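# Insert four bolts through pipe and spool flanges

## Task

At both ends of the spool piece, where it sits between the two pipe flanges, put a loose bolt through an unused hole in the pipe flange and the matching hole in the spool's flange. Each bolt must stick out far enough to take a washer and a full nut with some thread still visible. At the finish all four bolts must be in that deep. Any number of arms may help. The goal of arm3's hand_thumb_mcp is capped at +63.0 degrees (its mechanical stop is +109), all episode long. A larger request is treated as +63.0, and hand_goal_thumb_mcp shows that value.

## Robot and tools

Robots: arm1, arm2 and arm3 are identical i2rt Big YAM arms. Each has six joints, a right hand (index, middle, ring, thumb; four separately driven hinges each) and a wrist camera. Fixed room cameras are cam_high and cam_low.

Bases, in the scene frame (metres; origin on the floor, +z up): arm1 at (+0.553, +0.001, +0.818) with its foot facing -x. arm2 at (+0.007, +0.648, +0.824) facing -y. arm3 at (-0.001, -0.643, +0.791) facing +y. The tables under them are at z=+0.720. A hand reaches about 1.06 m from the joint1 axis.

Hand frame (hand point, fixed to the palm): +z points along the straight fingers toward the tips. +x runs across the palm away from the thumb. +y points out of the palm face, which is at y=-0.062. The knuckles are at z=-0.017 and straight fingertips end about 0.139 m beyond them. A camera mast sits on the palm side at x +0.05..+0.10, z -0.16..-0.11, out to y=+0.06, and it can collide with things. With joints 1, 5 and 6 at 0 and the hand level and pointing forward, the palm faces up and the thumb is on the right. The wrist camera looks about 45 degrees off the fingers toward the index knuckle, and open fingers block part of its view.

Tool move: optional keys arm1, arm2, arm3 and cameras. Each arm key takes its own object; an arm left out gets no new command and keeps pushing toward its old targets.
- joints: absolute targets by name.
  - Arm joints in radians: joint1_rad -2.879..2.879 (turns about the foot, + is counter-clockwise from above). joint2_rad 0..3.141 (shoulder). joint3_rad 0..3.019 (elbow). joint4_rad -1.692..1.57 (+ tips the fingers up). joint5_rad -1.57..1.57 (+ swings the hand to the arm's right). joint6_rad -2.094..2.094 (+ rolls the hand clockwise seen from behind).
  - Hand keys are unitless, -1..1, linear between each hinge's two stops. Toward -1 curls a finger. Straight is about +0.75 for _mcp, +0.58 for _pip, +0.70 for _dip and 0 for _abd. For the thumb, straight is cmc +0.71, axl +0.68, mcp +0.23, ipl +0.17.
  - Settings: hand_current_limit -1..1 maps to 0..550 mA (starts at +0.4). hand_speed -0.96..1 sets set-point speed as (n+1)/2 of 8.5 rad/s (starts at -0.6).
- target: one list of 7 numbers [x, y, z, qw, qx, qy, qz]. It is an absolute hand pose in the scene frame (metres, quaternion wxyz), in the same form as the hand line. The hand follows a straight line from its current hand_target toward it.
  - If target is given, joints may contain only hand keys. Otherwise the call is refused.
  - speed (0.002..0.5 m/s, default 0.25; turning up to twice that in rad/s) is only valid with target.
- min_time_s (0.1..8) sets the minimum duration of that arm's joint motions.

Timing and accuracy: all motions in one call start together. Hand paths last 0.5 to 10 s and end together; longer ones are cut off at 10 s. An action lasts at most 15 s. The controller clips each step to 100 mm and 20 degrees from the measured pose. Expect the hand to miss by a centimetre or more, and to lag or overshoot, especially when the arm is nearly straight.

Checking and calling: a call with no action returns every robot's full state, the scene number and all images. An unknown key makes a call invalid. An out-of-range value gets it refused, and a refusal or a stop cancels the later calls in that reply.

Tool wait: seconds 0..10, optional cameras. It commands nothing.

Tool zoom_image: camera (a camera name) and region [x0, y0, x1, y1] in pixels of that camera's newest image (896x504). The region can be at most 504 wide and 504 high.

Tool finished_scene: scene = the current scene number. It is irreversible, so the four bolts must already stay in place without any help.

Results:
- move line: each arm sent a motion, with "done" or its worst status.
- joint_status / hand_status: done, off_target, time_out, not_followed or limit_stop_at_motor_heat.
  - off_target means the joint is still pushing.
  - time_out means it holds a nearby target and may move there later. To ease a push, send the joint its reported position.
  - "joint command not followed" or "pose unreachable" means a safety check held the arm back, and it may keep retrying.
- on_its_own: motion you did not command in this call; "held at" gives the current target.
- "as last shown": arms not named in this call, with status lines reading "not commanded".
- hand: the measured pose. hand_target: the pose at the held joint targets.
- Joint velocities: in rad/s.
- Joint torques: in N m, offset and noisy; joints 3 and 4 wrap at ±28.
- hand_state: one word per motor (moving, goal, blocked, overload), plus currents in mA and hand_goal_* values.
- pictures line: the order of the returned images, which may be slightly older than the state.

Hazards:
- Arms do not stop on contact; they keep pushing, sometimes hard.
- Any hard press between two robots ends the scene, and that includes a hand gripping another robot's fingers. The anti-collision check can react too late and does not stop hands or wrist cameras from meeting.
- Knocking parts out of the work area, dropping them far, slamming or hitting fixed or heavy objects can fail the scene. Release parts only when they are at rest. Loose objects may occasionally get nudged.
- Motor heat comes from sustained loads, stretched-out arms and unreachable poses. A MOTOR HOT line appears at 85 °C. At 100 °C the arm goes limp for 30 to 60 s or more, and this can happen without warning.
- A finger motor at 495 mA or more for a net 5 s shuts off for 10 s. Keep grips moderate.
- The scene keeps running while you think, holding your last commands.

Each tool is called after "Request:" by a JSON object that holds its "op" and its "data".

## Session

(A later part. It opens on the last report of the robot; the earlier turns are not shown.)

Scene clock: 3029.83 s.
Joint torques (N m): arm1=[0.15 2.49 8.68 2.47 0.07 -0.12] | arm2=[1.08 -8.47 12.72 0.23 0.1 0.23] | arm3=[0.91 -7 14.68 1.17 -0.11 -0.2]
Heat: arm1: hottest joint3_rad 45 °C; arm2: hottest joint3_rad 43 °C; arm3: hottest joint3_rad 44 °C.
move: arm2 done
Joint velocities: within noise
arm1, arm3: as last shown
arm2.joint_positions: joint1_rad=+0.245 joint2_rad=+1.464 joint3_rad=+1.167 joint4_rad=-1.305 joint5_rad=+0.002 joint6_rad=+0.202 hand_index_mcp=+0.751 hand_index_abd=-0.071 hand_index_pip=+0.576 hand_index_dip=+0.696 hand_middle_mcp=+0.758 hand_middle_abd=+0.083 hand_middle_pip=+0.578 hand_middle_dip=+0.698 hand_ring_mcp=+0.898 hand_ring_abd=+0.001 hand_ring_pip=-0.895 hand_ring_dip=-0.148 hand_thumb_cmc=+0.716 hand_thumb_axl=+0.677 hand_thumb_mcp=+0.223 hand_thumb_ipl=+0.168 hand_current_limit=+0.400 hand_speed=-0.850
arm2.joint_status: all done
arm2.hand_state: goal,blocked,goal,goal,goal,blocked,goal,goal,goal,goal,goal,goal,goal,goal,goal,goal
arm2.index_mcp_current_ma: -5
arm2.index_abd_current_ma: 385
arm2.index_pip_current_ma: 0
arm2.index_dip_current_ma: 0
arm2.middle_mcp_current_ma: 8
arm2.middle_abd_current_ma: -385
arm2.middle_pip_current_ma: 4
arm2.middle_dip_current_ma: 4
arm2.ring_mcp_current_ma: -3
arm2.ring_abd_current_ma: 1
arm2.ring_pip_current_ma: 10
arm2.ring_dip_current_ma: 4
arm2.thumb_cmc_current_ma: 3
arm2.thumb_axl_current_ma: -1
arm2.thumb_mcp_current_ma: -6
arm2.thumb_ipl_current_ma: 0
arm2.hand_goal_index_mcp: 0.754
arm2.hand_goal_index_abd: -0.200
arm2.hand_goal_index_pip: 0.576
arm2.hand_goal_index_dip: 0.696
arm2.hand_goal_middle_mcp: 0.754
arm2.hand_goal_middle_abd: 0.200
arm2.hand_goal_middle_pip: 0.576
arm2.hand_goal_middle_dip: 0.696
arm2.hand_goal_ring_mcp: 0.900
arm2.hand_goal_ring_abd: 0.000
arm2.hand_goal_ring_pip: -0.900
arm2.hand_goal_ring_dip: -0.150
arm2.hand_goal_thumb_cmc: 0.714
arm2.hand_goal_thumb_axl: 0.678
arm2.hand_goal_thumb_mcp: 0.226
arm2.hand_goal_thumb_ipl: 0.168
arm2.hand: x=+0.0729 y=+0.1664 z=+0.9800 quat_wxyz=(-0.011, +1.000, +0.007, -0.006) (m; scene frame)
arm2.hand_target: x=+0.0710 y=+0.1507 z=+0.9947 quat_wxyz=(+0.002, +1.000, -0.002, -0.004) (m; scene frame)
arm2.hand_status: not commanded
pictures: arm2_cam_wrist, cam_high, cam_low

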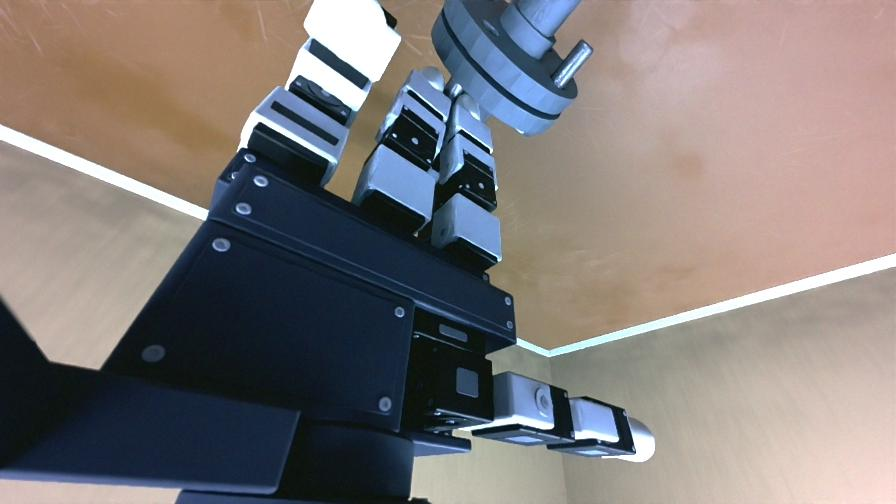

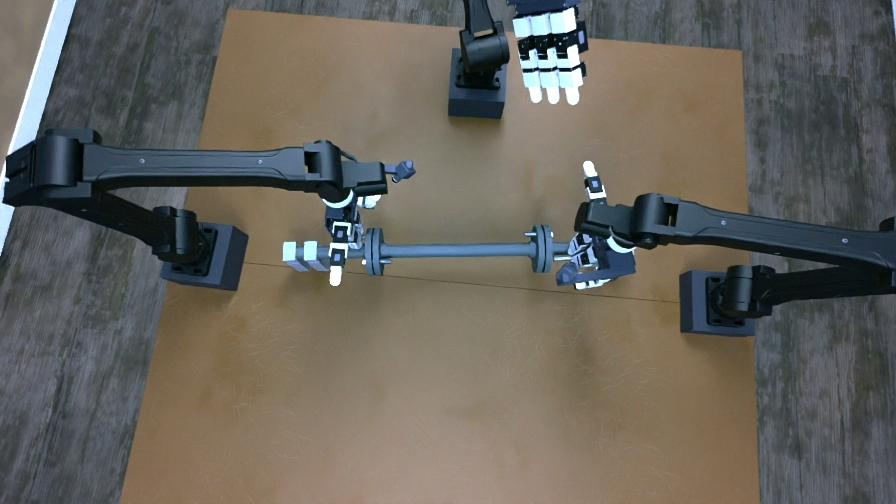

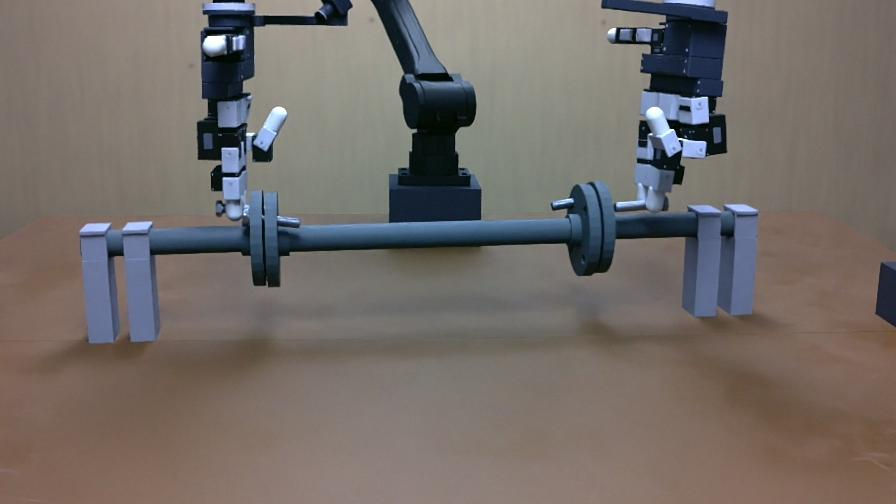

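Request:
{"op": "zoom_image", "data": {"camera": "arm2_cam_wrist", "region": [430, 0, 530, 100]}}

Request:
{"op": "zoom_image", "data": {"camera": "cam_high", "region": [345, 225, 385, 255]}}

Scaled by 5.040.

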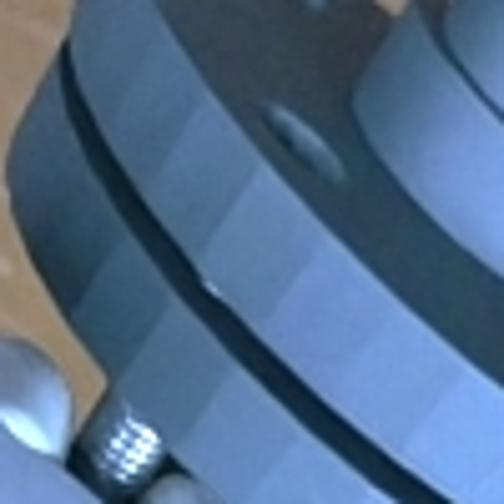

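Scaled by 12.600.

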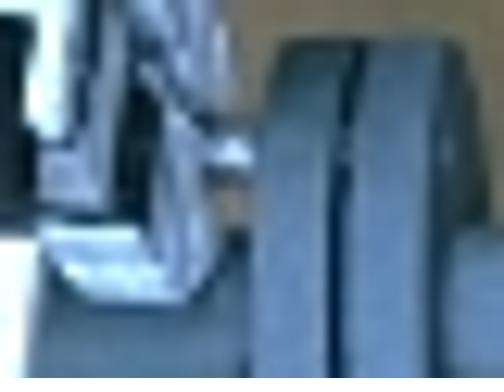

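Request:
{"op": "move", "data": {"arm2": {"joints":{"joint2_rad":1.488,"joint3_rad":1.2245},"min_time_s":1.5}, "cameras": ["arm2_cam_wrist","cam_low","cam_high"]}}

Request:
{"op": "zoom_image", "data": {"camera": "cam_low", "region": [205, 180, 285, 240]}}

Request:
{"op": "zoom_image", "data": {"camera": "arm2_cam_wrist", "region": [430, 0, 530, 100]}}

Scene clock: 3054.07 s.
Joint torques (N m): arm1=[0.15 2.55 8.68 2.47 0.06 -0.12] | arm2=[1.08 -8.59 12.7 0.23 0.1 0.23] | arm3=[0.91 -7 14.68 1.17 -0.11 -0.2]
Heat: arm1: hottest joint3_rad 45 °C; arm2: hottest joint3_rad 46 °C; arm3: hottest joint3_rad 44 °C.
move: arm2 done
Joint velocities: within noise
arm1, arm3: as last shown
arm2.joint_positions: joint1_rad=+0.245 joint2_rad=+1.473 joint3_rad=+1.175 joint4_rad=-1.305 joint5_rad=+0.002 joint6_rad=+0.202 hand_index_mcp=+0.751 hand_index_abd=-0.071 hand_index_pip=+0.576 hand_index_dip=+0.696 hand_middle_mcp=+0.757 hand_middle_abd=+0.083 hand_middle_pip=+0.578 hand_middle_dip=+0.698 hand_ring_mcp=+0.898 hand_ring_abd=+0.001 hand_ring_pip=-0.895 hand_ring_dip=-0.148 hand_thumb_cmc=+0.716 hand_thumb_axl=+0.677 hand_thumb_mcp=+0.223 hand_thumb_ipl=+0.168 hand_current_limit=+0.400 hand_speed=-0.850
arm2.joint_status: all done
arm2.hand_state: goal,blocked,goal,goal,goal,blocked,goal,goal,goal,goal,goal,goal,goal,goal,goal,goal
arm2.index_mcp_current_ma: -5
arm2.index_abd_current_ma: 385
arm2.index_pip_current_ma: 0
arm2.index_dip_current_ma: 0
arm2.middle_mcp_current_ma: 7
arm2.middle_abd_current_ma: -385
arm2.middle_pip_current_ma: 4
arm2.middle_dip_current_ma: 4
arm2.ring_mcp_current_ma: -3
arm2.ring_abd_current_ma: 1
arm2.ring_pip_current_ma: 10
arm2.ring_dip_current_ma: 4
arm2.thumb_cmc_current_ma: 3
arm2.thumb_axl_current_ma: -1
arm2.thumb_mcp_current_ma: -6
arm2.thumb_ipl_current_ma: 0
arm2.hand_goal_index_mcp: 0.754
arm2.hand_goal_index_abd: -0.200
arm2.hand_goal_index_pip: 0.576
arm2.hand_goal_index_dip: 0.696
arm2.hand_goal_middle_mcp: 0.754
arm2.hand_goal_middle_abd: 0.200
arm2.hand_goal_middle_pip: 0.576
arm2.hand_goal_middle_dip: 0.696
arm2.hand_goal_ring_mcp: 0.900
arm2.hand_goal_ring_abd: 0.000
arm2.hand_goal_ring_pip: -0.900
arm2.hand_goal_ring_dip: -0.150
arm2.hand_goal_thumb_cmc: 0.714
arm2.hand_goal_thumb_axl: 0.678
arm2.hand_goal_thumb_mcp: 0.226
arm2.hand_goal_thumb_ipl: 0.168
arm2.hand: x=+0.0733 y=+0.1635 z=+0.9794 quat_wxyz=(-0.012, +1.000, +0.007, -0.006) (m; scene frame)
arm2.hand_target: x=+0.0715 y=+0.1478 z=+0.9936 quat_wxyz=(+0.001, +1.000, -0.002, -0.004) (m; scene frame)
arm2.hand_status: not commanded
pictures: arm2_cam_wrist, cam_high, cam_low

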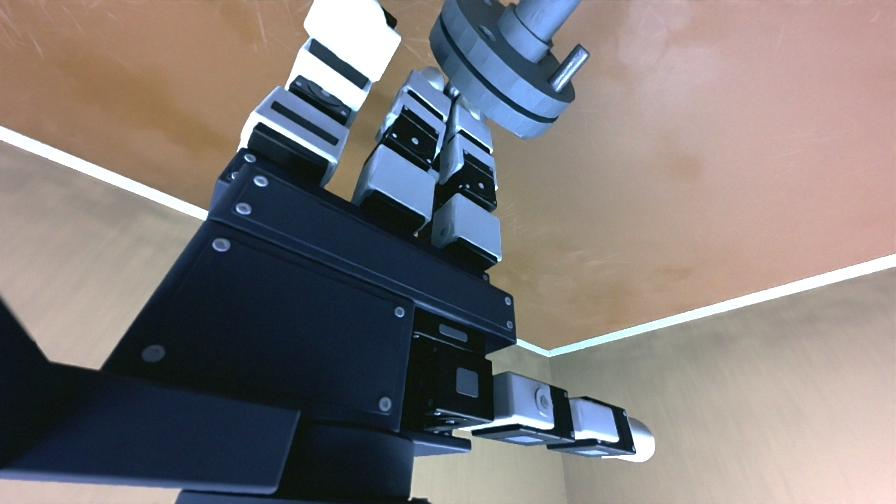

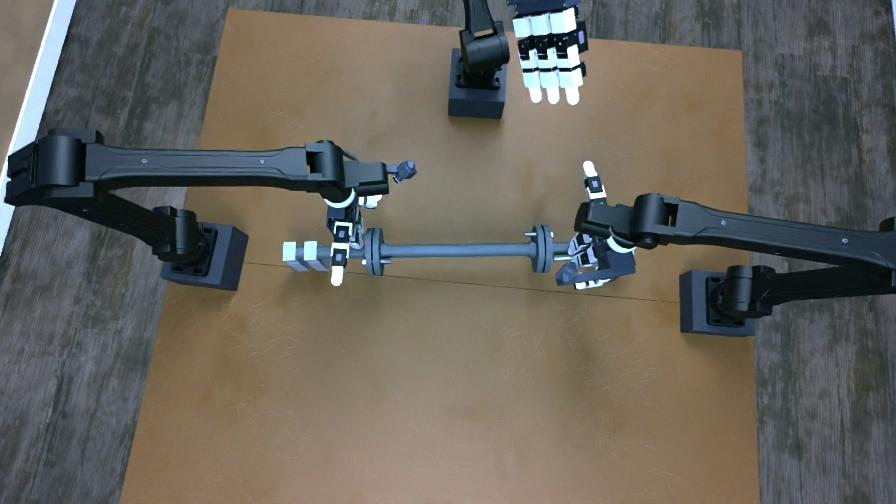

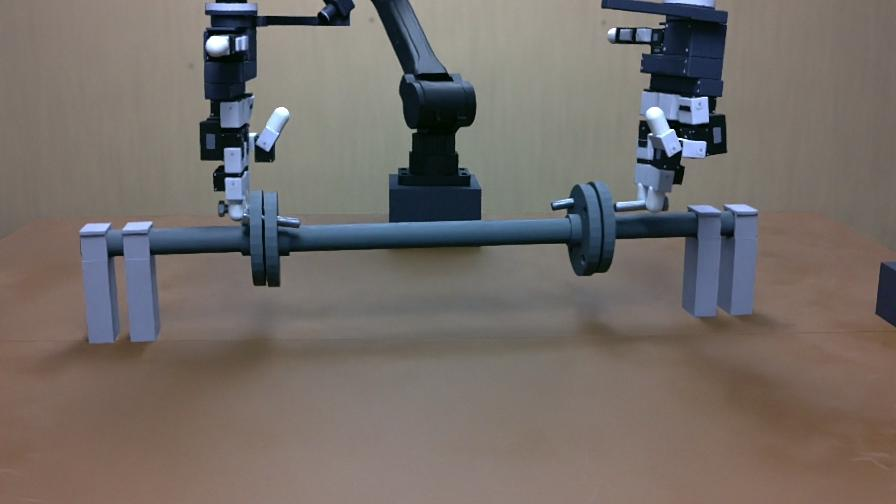

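Scaled by 6.300.

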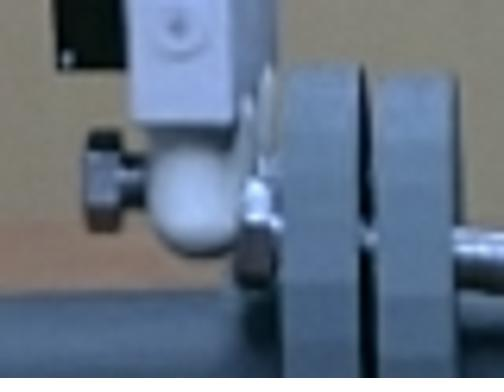

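Scaled by 5.040.

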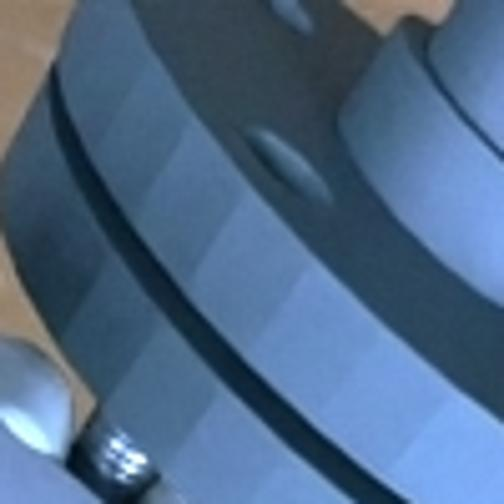

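Request:
{"op": "move", "data": {"arm2": {"joints":{"joint2_rad":1.504,"joint3_rad":1.2368},"min_time_s":2}, "cameras": ["arm2_cam_wrist","cam_low","cam_high"]}}

Request:
{"op": "zoom_image", "data": {"camera": "cam_low", "region": [205, 180, 285, 240]}}

Request:
{"op": "zoom_image", "data": {"camera": "arm2_cam_wrist", "region": [430, 0, 530, 100]}}

Scene clock: 3068.07 s.
Joint torques (N m): arm1=[0.15 2.49 8.68 2.47 0.06 -0.12] | arm2=[1.08 -8.76 12.64 0.21 0.1 0.23] | arm3=[0.85 -6.95 14.65 1.16 -0.1 -0.2]
Heat: arm1: hottest joint3_rad 45 °C; arm2: hottest joint3_rad 45 °C; arm3: hottest joint3_rad 44 °C.
move: arm2 done
Joint velocities: within noise
arm1, arm3: as last shown
arm2.joint_positions: joint1_rad=+0.245 joint2_rad=+1.488 joint3_rad=+1.188 joint4_rad=-1.305 joint5_rad=+0.002 joint6_rad=+0.202 hand_index_mcp=+0.751 hand_index_abd=-0.071 hand_index_pip=+0.576 hand_index_dip=+0.696 hand_middle_mcp=+0.757 hand_middle_abd=+0.083 hand_middle_pip=+0.578 hand_middle_dip=+0.698 hand_ring_mcp=+0.898 hand_ring_abd=+0.001 hand_ring_pip=-0.895 hand_ring_dip=-0.148 hand_thumb_cmc=+0.716 hand_thumb_axl=+0.677 hand_thumb_mcp=+0.223 hand_thumb_ipl=+0.168 hand_current_limit=+0.400 hand_speed=-0.850
arm2.joint_status: all done
arm2.hand_state: goal,blocked,goal,goal,goal,blocked,goal,goal,goal,goal,goal,goal,goal,goal,goal,goal
arm2.index_mcp_current_ma: -5
arm2.index_abd_current_ma: 385
arm2.index_pip_current_ma: 0
arm2.index_dip_current_ma: 0
arm2.middle_mcp_current_ma: 5
arm2.middle_abd_current_ma: -385
arm2.middle_pip_current_ma: 4
arm2.middle_dip_current_ma: 4
arm2.ring_mcp_current_ma: -3
arm2.ring_abd_current_ma: 1
arm2.ring_pip_current_ma: 10
arm2.ring_dip_current_ma: 4
arm2.thumb_cmc_current_ma: 3
arm2.thumb_axl_current_ma: -1
arm2.thumb_mcp_current_ma: -6
arm2.thumb_ipl_current_ma: 0
arm2.hand_goal_index_mcp: 0.754
arm2.hand_goal_index_abd: -0.200
arm2.hand_goal_index_pip: 0.576
arm2.hand_goal_index_dip: 0.696
arm2.hand_goal_middle_mcp: 0.754
arm2.hand_goal_middle_abd: 0.200
arm2.hand_goal_middle_pip: 0.576
arm2.hand_goal_middle_dip: 0.696
arm2.hand_goal_ring_mcp: 0.900
arm2.hand_goal_ring_abd: 0.000
arm2.hand_goal_ring_pip: -0.900
arm2.hand_goal_ring_dip: -0.150
arm2.hand_goal_thumb_cmc: 0.714
arm2.hand_goal_thumb_axl: 0.678
arm2.hand_goal_thumb_mcp: 0.226
arm2.hand_goal_thumb_ipl: 0.168
arm2.hand: x=+0.0744 y=+0.1587 z=+0.9776 quat_wxyz=(-0.013, +1.000, +0.007, -0.006) (m; scene frame)
arm2.hand_target: x=+0.0725 y=+0.1431 z=+0.9912 quat_wxyz=(-0.001, +1.000, -0.002, -0.005) (m; scene frame)
arm2.hand_status: not commanded
pictures: arm2_cam_wrist, cam_high, cam_low

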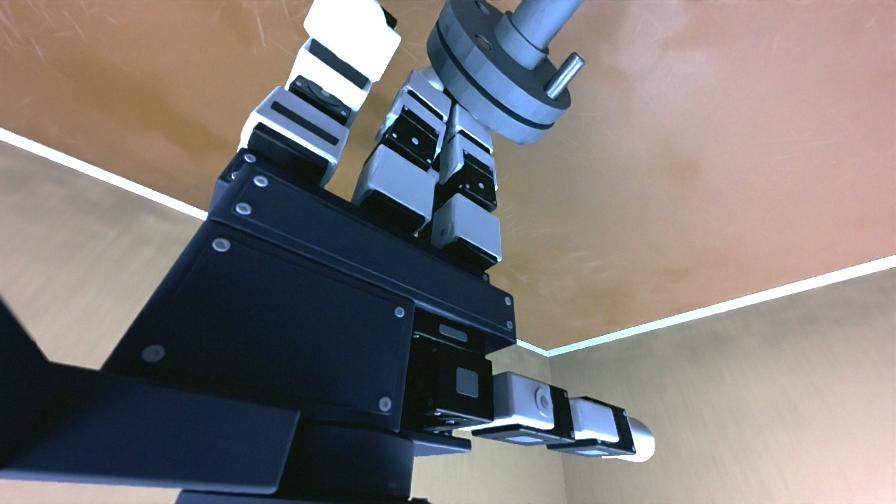

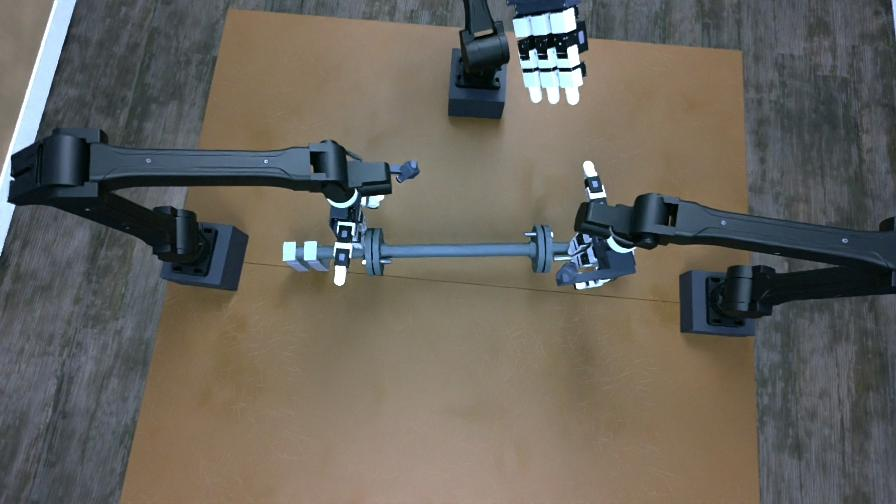

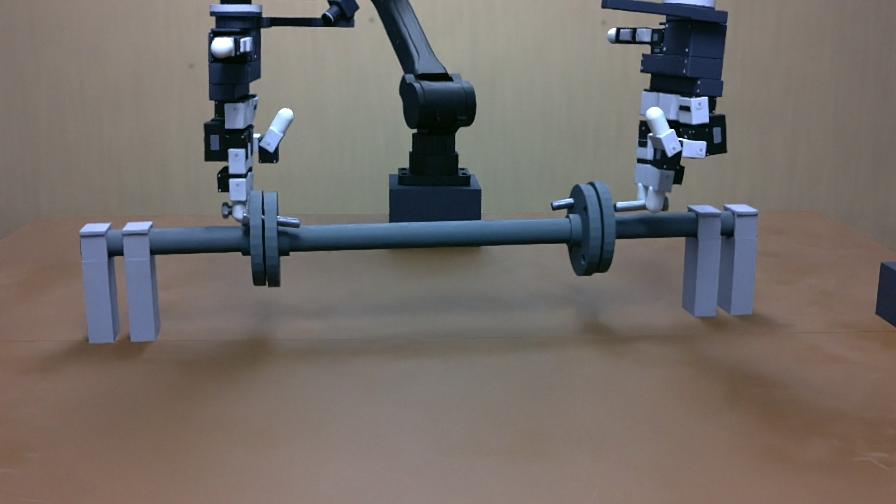

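Scaled by 6.300.

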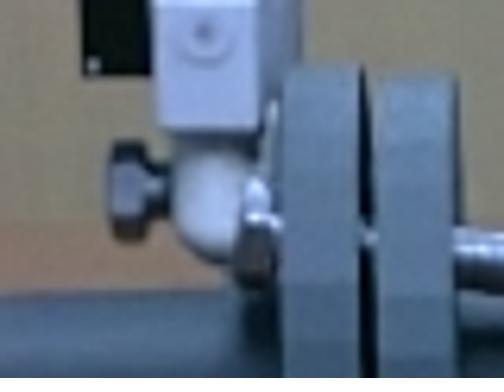

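Scaled by 5.040.

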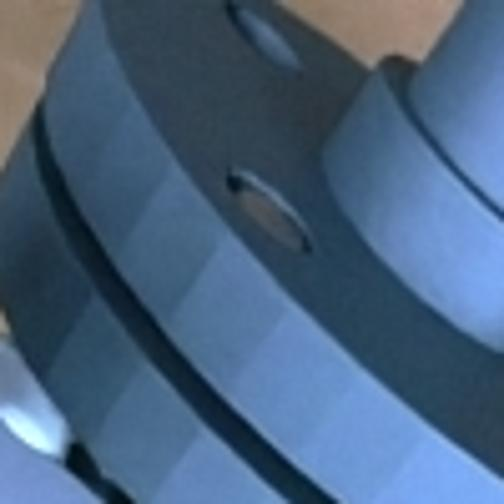

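Request:
{"op": "move", "data": {"arm2": {"joints":{"hand_index_abd":0.0,"hand_middle_abd":0.0}}}}

Request:
{"op": "move", "data": {"arm2": {"target":[0.0725,0.1431,1.0212,-0.001,1.0,-0.002,-0.005],"speed":0.03}, "cameras": ["arm2_cam_wrist","cam_low","cam_high"]}}

Request:
{"op": "zoom_image", "data": {"camera": "cam_low", "region": [205, 170, 295, 240]}}

Scene clock: 3100.30 s.
Joint torques (N m): arm1=[0.15 2.43 8.66 2.47 0.06 -0.12] | arm2=[1.08 -8.76 12.42 0.32 0.1 0.23] | arm3=[0.91 -7 14.67 1.16 -0.1 -0.2]
Heat: arm1: hottest joint3_rad 45 °C; arm2: hottest joint3_rad 45 °C; arm3: hottest joint3_rad 44 °C.
move: arm2 off_target
Joint velocities: within noise
arm1, arm3: as last shown
arm2.joint_positions: joint1_rad=+0.245 joint2_rad=+1.488 joint3_rad=+1.191 joint4_rad=-1.308 joint5_rad=+0.002 joint6_rad=+0.202 hand_index_mcp=+0.752 hand_index_abd=-0.034 hand_index_pip=+0.576 hand_index_dip=+0.696 hand_middle_mcp=+0.758 hand_middle_abd=+0.012 hand_middle_pip=+0.578 hand_middle_dip=+0.698 hand_ring_mcp=+0.898 hand_ring_abd=+0.001 hand_ring_pip=-0.895 hand_ring_dip=-0.148 hand_thumb_cmc=+0.716 hand_thumb_axl=+0.677 hand_thumb_mcp=+0.223 hand_thumb_ipl=+0.168 hand_current_limit=+0.400 hand_speed=-0.850
arm2.joint_status: hand_index_abd off_target (ended at -0.034, target +0.000); the others done
arm2.hand_state: goal,blocked,goal,goal,goal,goal,goal,goal,goal,goal,goal,goal,goal,goal,goal,goal
arm2.index_mcp_current_ma: -3
arm2.index_abd_current_ma: -88
arm2.index_pip_current_ma: 0
arm2.index_dip_current_ma: 0
arm2.middle_mcp_current_ma: 8
arm2.middle_abd_current_ma: 26
arm2.middle_pip_current_ma: 4
arm2.middle_dip_current_ma: 4
arm2.ring_mcp_current_ma: -3
arm2.ring_abd_current_ma: 1
arm2.ring_pip_current_ma: 10
arm2.ring_dip_current_ma: 4
arm2.thumb_cmc_current_ma: 3
arm2.thumb_axl_current_ma: -1
arm2.thumb_mcp_current_ma: -6
arm2.thumb_ipl_current_ma: 0
arm2.hand_goal_index_mcp: 0.754
arm2.hand_goal_index_abd: 0.000
arm2.hand_goal_index_pip: 0.576
arm2.hand_goal_index_dip: 0.696
arm2.hand_goal_middle_mcp: 0.754
arm2.hand_goal_middle_abd: 0.000
arm2.hand_goal_middle_pip: 0.576
arm2.hand_goal_middle_dip: 0.696
arm2.hand_goal_ring_mcp: 0.900
arm2.hand_goal_ring_abd: 0.000
arm2.hand_goal_ring_pip: -0.900
arm2.hand_goal_ring_dip: -0.150
arm2.hand_goal_thumb_cmc: 0.714
arm2.hand_goal_thumb_axl: 0.678
arm2.hand_goal_thumb_mcp: 0.226
arm2.hand_goal_thumb_ipl: 0.168
arm2.hand: x=+0.0745 y=+0.1582 z=+0.9788 quat_wxyz=(-0.013, +1.000, +0.007, -0.006) (m; scene frame)
arm2.hand_target: x=+0.0725 y=+0.1431 z=+0.9913 quat_wxyz=(-0.001, +1.000, -0.002, -0.005) (m; scene frame)
arm2.hand_status: not commanded
pictures: none

Scene clock: 3101.80 s.
Joint torques (N m): arm1=[0.15 2.49 8.68 2.48 0.07 -0.12] | arm2=[1.14 -10.23 12.46 0.17 0.07 0.24] | arm3=[0.91 -6.95 14.65 1.16 -0.11 -0.2]
Heat: arm1: hottest joint3_rad 45 °C; arm2: hottest joint3_rad 45 °C; arm3: hottest joint3_rad 44 °C.
move: arm2 off_target
Joint velocities: within noise
arm1, arm3: as last shown
arm2.joint_positions: joint1_rad=+0.244 joint2_rad=+1.488 joint3_rad=+1.251 joint4_rad=-1.384 joint5_rad=+0.003 joint6_rad=+0.202 hand_index_mcp=+0.752 hand_index_abd=-0.004 hand_index_pip=+0.576 hand_index_dip=+0.696 hand_middle_mcp=+0.755 hand_middle_abd=+0.003 hand_middle_pip=+0.578 hand_middle_dip=+0.698 hand_ring_mcp=+0.898 hand_ring_abd=+0.001 hand_ring_pip=-0.895 hand_ring_dip=-0.148 hand_thumb_cmc=+0.716 hand_thumb_axl=+0.677 hand_thumb_mcp=+0.223 hand_thumb_ipl=+0.168 hand_current_limit=+0.400 hand_speed=-0.850
arm2.joint_status: not commanded
arm2.hand_state: goal,goal,goal,goal,goal,goal,goal,goal,goal,goal,goal,goal,goal,goal,goal,goal
arm2.index_mcp_current_ma: -3
arm2.index_abd_current_ma: -6
arm2.index_pip_current_ma: 0
arm2.index_dip_current_ma: 0
arm2.middle_mcp_current_ma: 1
arm2.middle_abd_current_ma: 5
arm2.middle_pip_current_ma: 4
arm2.middle_dip_current_ma: 4
arm2.ring_mcp_current_ma: -3
arm2.ring_abd_current_ma: 1
arm2.ring_pip_current_ma: 10
arm2.ring_dip_current_ma: 4
arm2.thumb_cmc_current_ma: 3
arm2.thumb_axl_current_ma: -1
arm2.thumb_mcp_current_ma: -6
arm2.thumb_ipl_current_ma: 0
arm2.hand_goal_index_mcp: 0.754
arm2.hand_goal_index_abd: 0.000
arm2.hand_goal_index_pip: 0.576
arm2.hand_goal_index_dip: 0.696
arm2.hand_goal_middle_mcp: 0.754
arm2.hand_goal_middle_abd: 0.000
arm2.hand_goal_middle_pip: 0.576
arm2.hand_goal_middle_dip: 0.696
arm2.hand_goal_ring_mcp: 0.900
arm2.hand_goal_ring_abd: 0.000
arm2.hand_goal_ring_pip: -0.900
arm2.hand_goal_ring_dip: -0.150
arm2.hand_goal_thumb_cmc: 0.714
arm2.hand_goal_thumb_axl: 0.678
arm2.hand_goal_thumb_mcp: 0.226
arm2.hand_goal_thumb_ipl: 0.168
arm2.on_its_own: hand_index_abd moved +0.031 to your old target +0.000
arm2.hand: x=+0.0746 y=+0.1563 z=+0.9998 quat_wxyz=(-0.020, +1.000, +0.007, -0.008) (m; scene frame)
arm2.hand_target: x=+0.0725 y=+0.1439 z=+1.0212 quat_wxyz=(-0.001, +1.000, -0.002, -0.005) (m; scene frame)
arm2.hand_status: off_target (0.025 m and 2.5 deg from the pose sent, 0.045 m and 1.7 deg at the start)
pictures: arm2_cam_wrist, cam_high, cam_low

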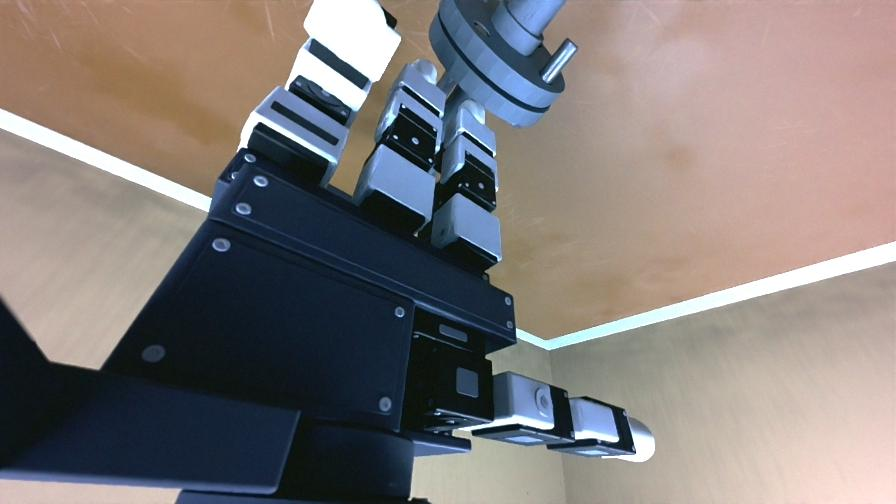

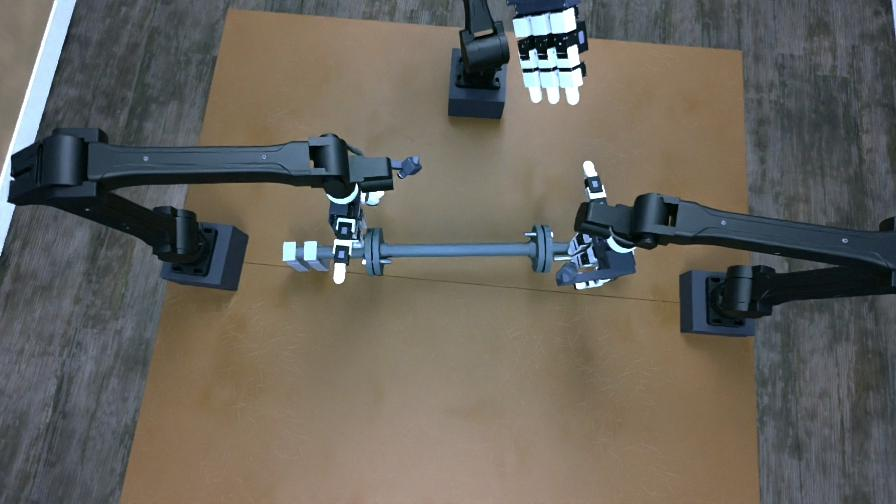

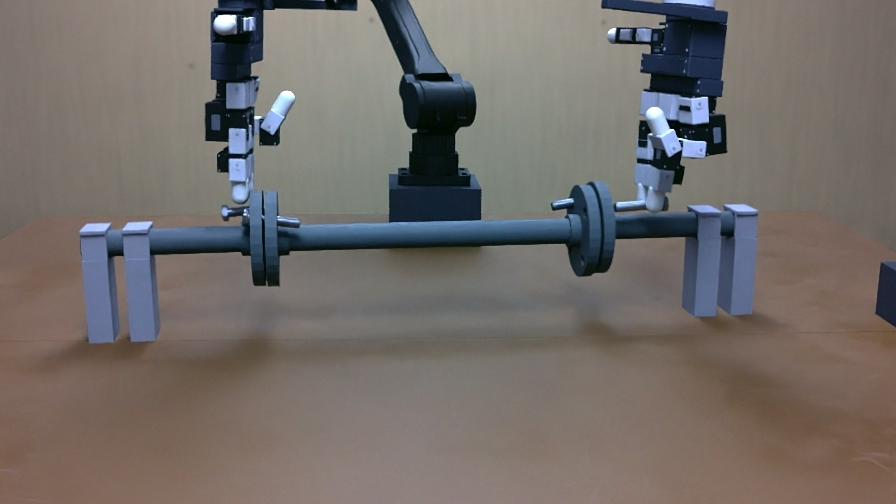

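Scaled by 5.600.

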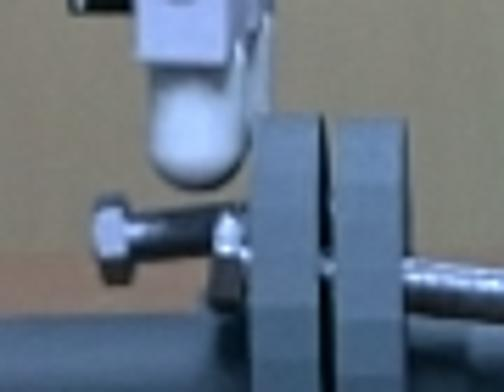

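Request:
{"op": "move", "data": {"arm2": {"target":[0.069,0.179,1.034,-0.001,1.0,-0.002,-0.005],"speed":0.04}, "cameras": ["arm2_cam_wrist","cam_low","cam_high"]}}

Request:
{"op": "zoom_image", "data": {"camera": "cam_low", "region": [185, 170, 275, 240]}}

Request:
{"op": "zoom_image", "data": {"camera": "arm2_cam_wrist", "region": [400, 0, 600, 140]}}

Scene clock: 3110.50 s.
Joint torques (N m): arm1=[0.26 2.49 8.69 2.47 0.06 -0.12] | arm2=[1.9 -9.88 8.79 0.27 0.06 0.32] | arm3=[0.91 -7 14.67 1.17 -0.11 -0.21]
Heat: arm1: hottest joint3_rad 45 °C; arm2: hottest joint3_rad 46 °C; arm3: hottest joint3_rad 44 °C.
move: arm2 done
Joint velocities: within noise
arm1, arm3: as last shown
arm2.joint_positions: joint1_rad=+0.244 joint2_rad=+1.403 joint3_rad=+1.231 joint4_rad=-1.415 joint5_rad=+0.003 joint6_rad=+0.205 hand_index_mcp=+0.752 hand_index_abd=-0.004 hand_index_pip=+0.576 hand_index_dip=+0.696 hand_middle_mcp=+0.755 hand_middle_abd=+0.003 hand_middle_pip=+0.578 hand_middle_dip=+0.698 hand_ring_mcp=+0.898 hand_ring_abd=+0.001 hand_ring_pip=-0.895 hand_ring_dip=-0.148 hand_thumb_cmc=+0.716 hand_thumb_axl=+0.677 hand_thumb_mcp=+0.223 hand_thumb_ipl=+0.168 hand_current_limit=+0.400 hand_speed=-0.850
arm2.joint_status: not commanded
arm2.hand_state: goal,goal,goal,goal,goal,goal,goal,goal,goal,goal,goal,goal,goal,goal,goal,goal
arm2.index_mcp_current_ma: -3
arm2.index_abd_current_ma: -6
arm2.index_pip_current_ma: 0
arm2.index_dip_current_ma: 0
arm2.middle_mcp_current_ma: 1
arm2.middle_abd_current_ma: 5
arm2.middle_pip_current_ma: 4
arm2.middle_dip_current_ma: 4
arm2.ring_mcp_current_ma: -3
arm2.ring_abd_current_ma: 1
arm2.ring_pip_current_ma: 10
arm2.ring_dip_current_ma: 4
arm2.thumb_cmc_current_ma: 3
arm2.thumb_axl_current_ma: -1
arm2.thumb_mcp_current_ma: -6
arm2.thumb_ipl_current_ma: 0
arm2.hand_goal_index_mcp: 0.754
arm2.hand_goal_index_abd: 0.000
arm2.hand_goal_index_pip: 0.576
arm2.hand_goal_index_dip: 0.696
arm2.hand_goal_middle_mcp: 0.754
arm2.hand_goal_middle_abd: 0.000
arm2.hand_goal_middle_pip: 0.576
arm2.hand_goal_middle_dip: 0.696
arm2.hand_goal_ring_mcp: 0.900
arm2.hand_goal_ring_abd: 0.000
arm2.hand_goal_ring_pip: -0.900
arm2.hand_goal_ring_dip: -0.150
arm2.hand_goal_thumb_cmc: 0.714
arm2.hand_goal_thumb_axl: 0.678
arm2.hand_goal_thumb_mcp: 0.226
arm2.hand_goal_thumb_ipl: 0.168
arm2.hand: x=+0.0704 y=+0.1753 z=+1.0283 quat_wxyz=(-0.004, +1.000, +0.006, -0.004) (m; scene frame)
arm2.hand_target: x=+0.0691 y=+0.1790 z=+1.0339 quat_wxyz=(-0.001, +1.000, -0.002, -0.005) (m; scene frame)
arm2.hand_status: done (0.007 m and 0.9 deg from the pose sent, 0.041 m and 2.5 deg at the start)
pictures: arm2_cam_wrist, cam_high, cam_low

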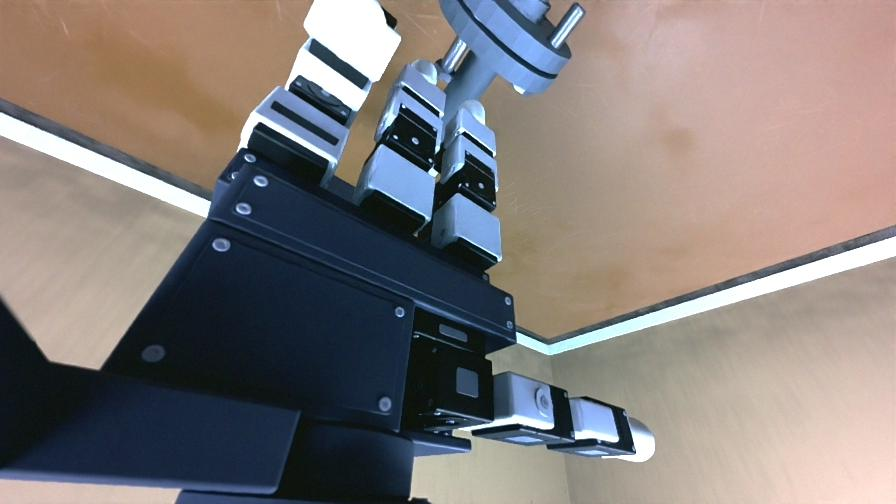

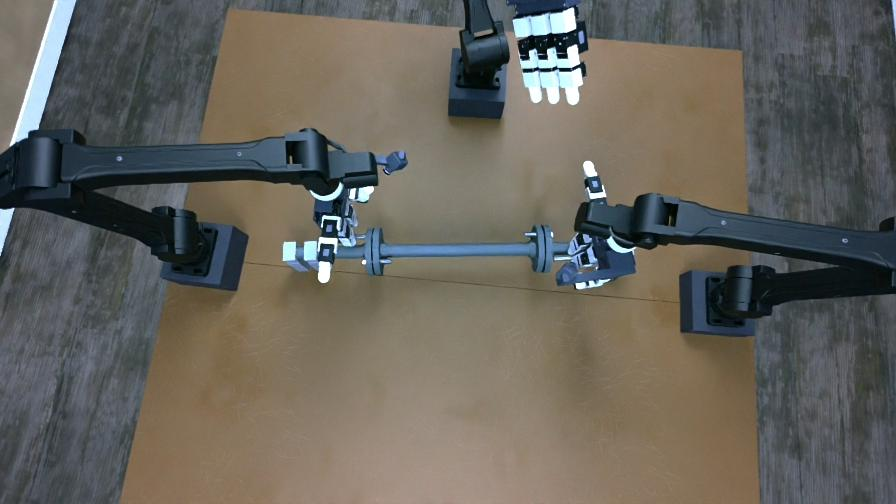

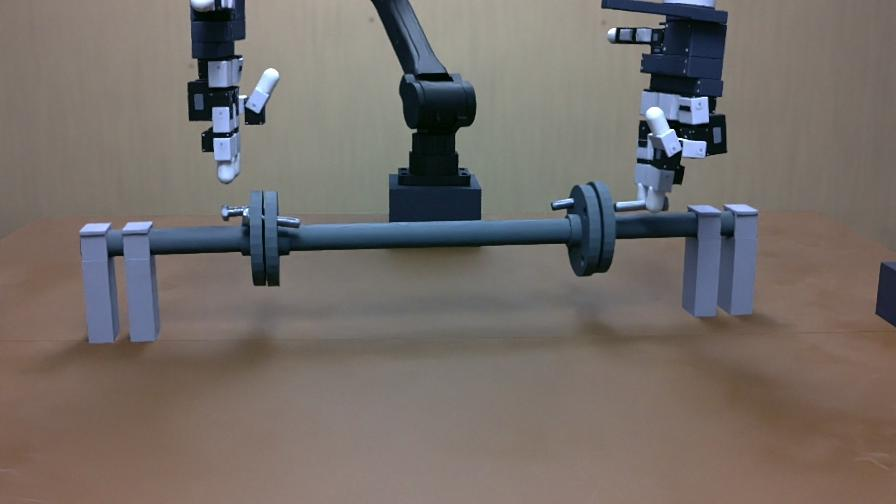

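Scaled by 5.600.

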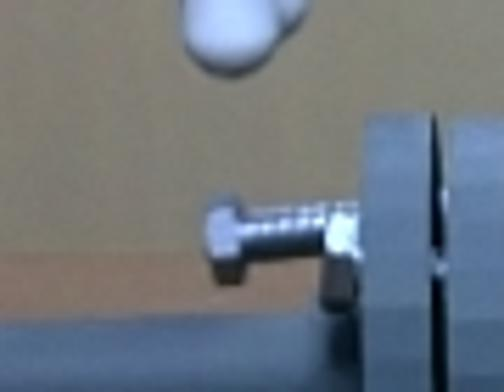

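Scaled by 2.520.

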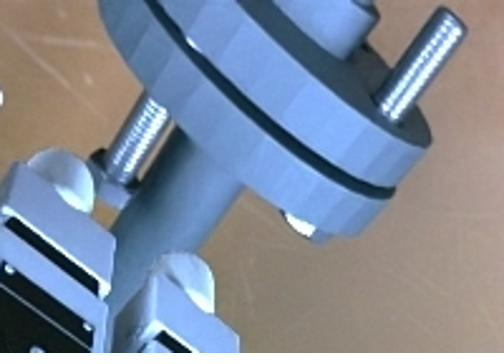

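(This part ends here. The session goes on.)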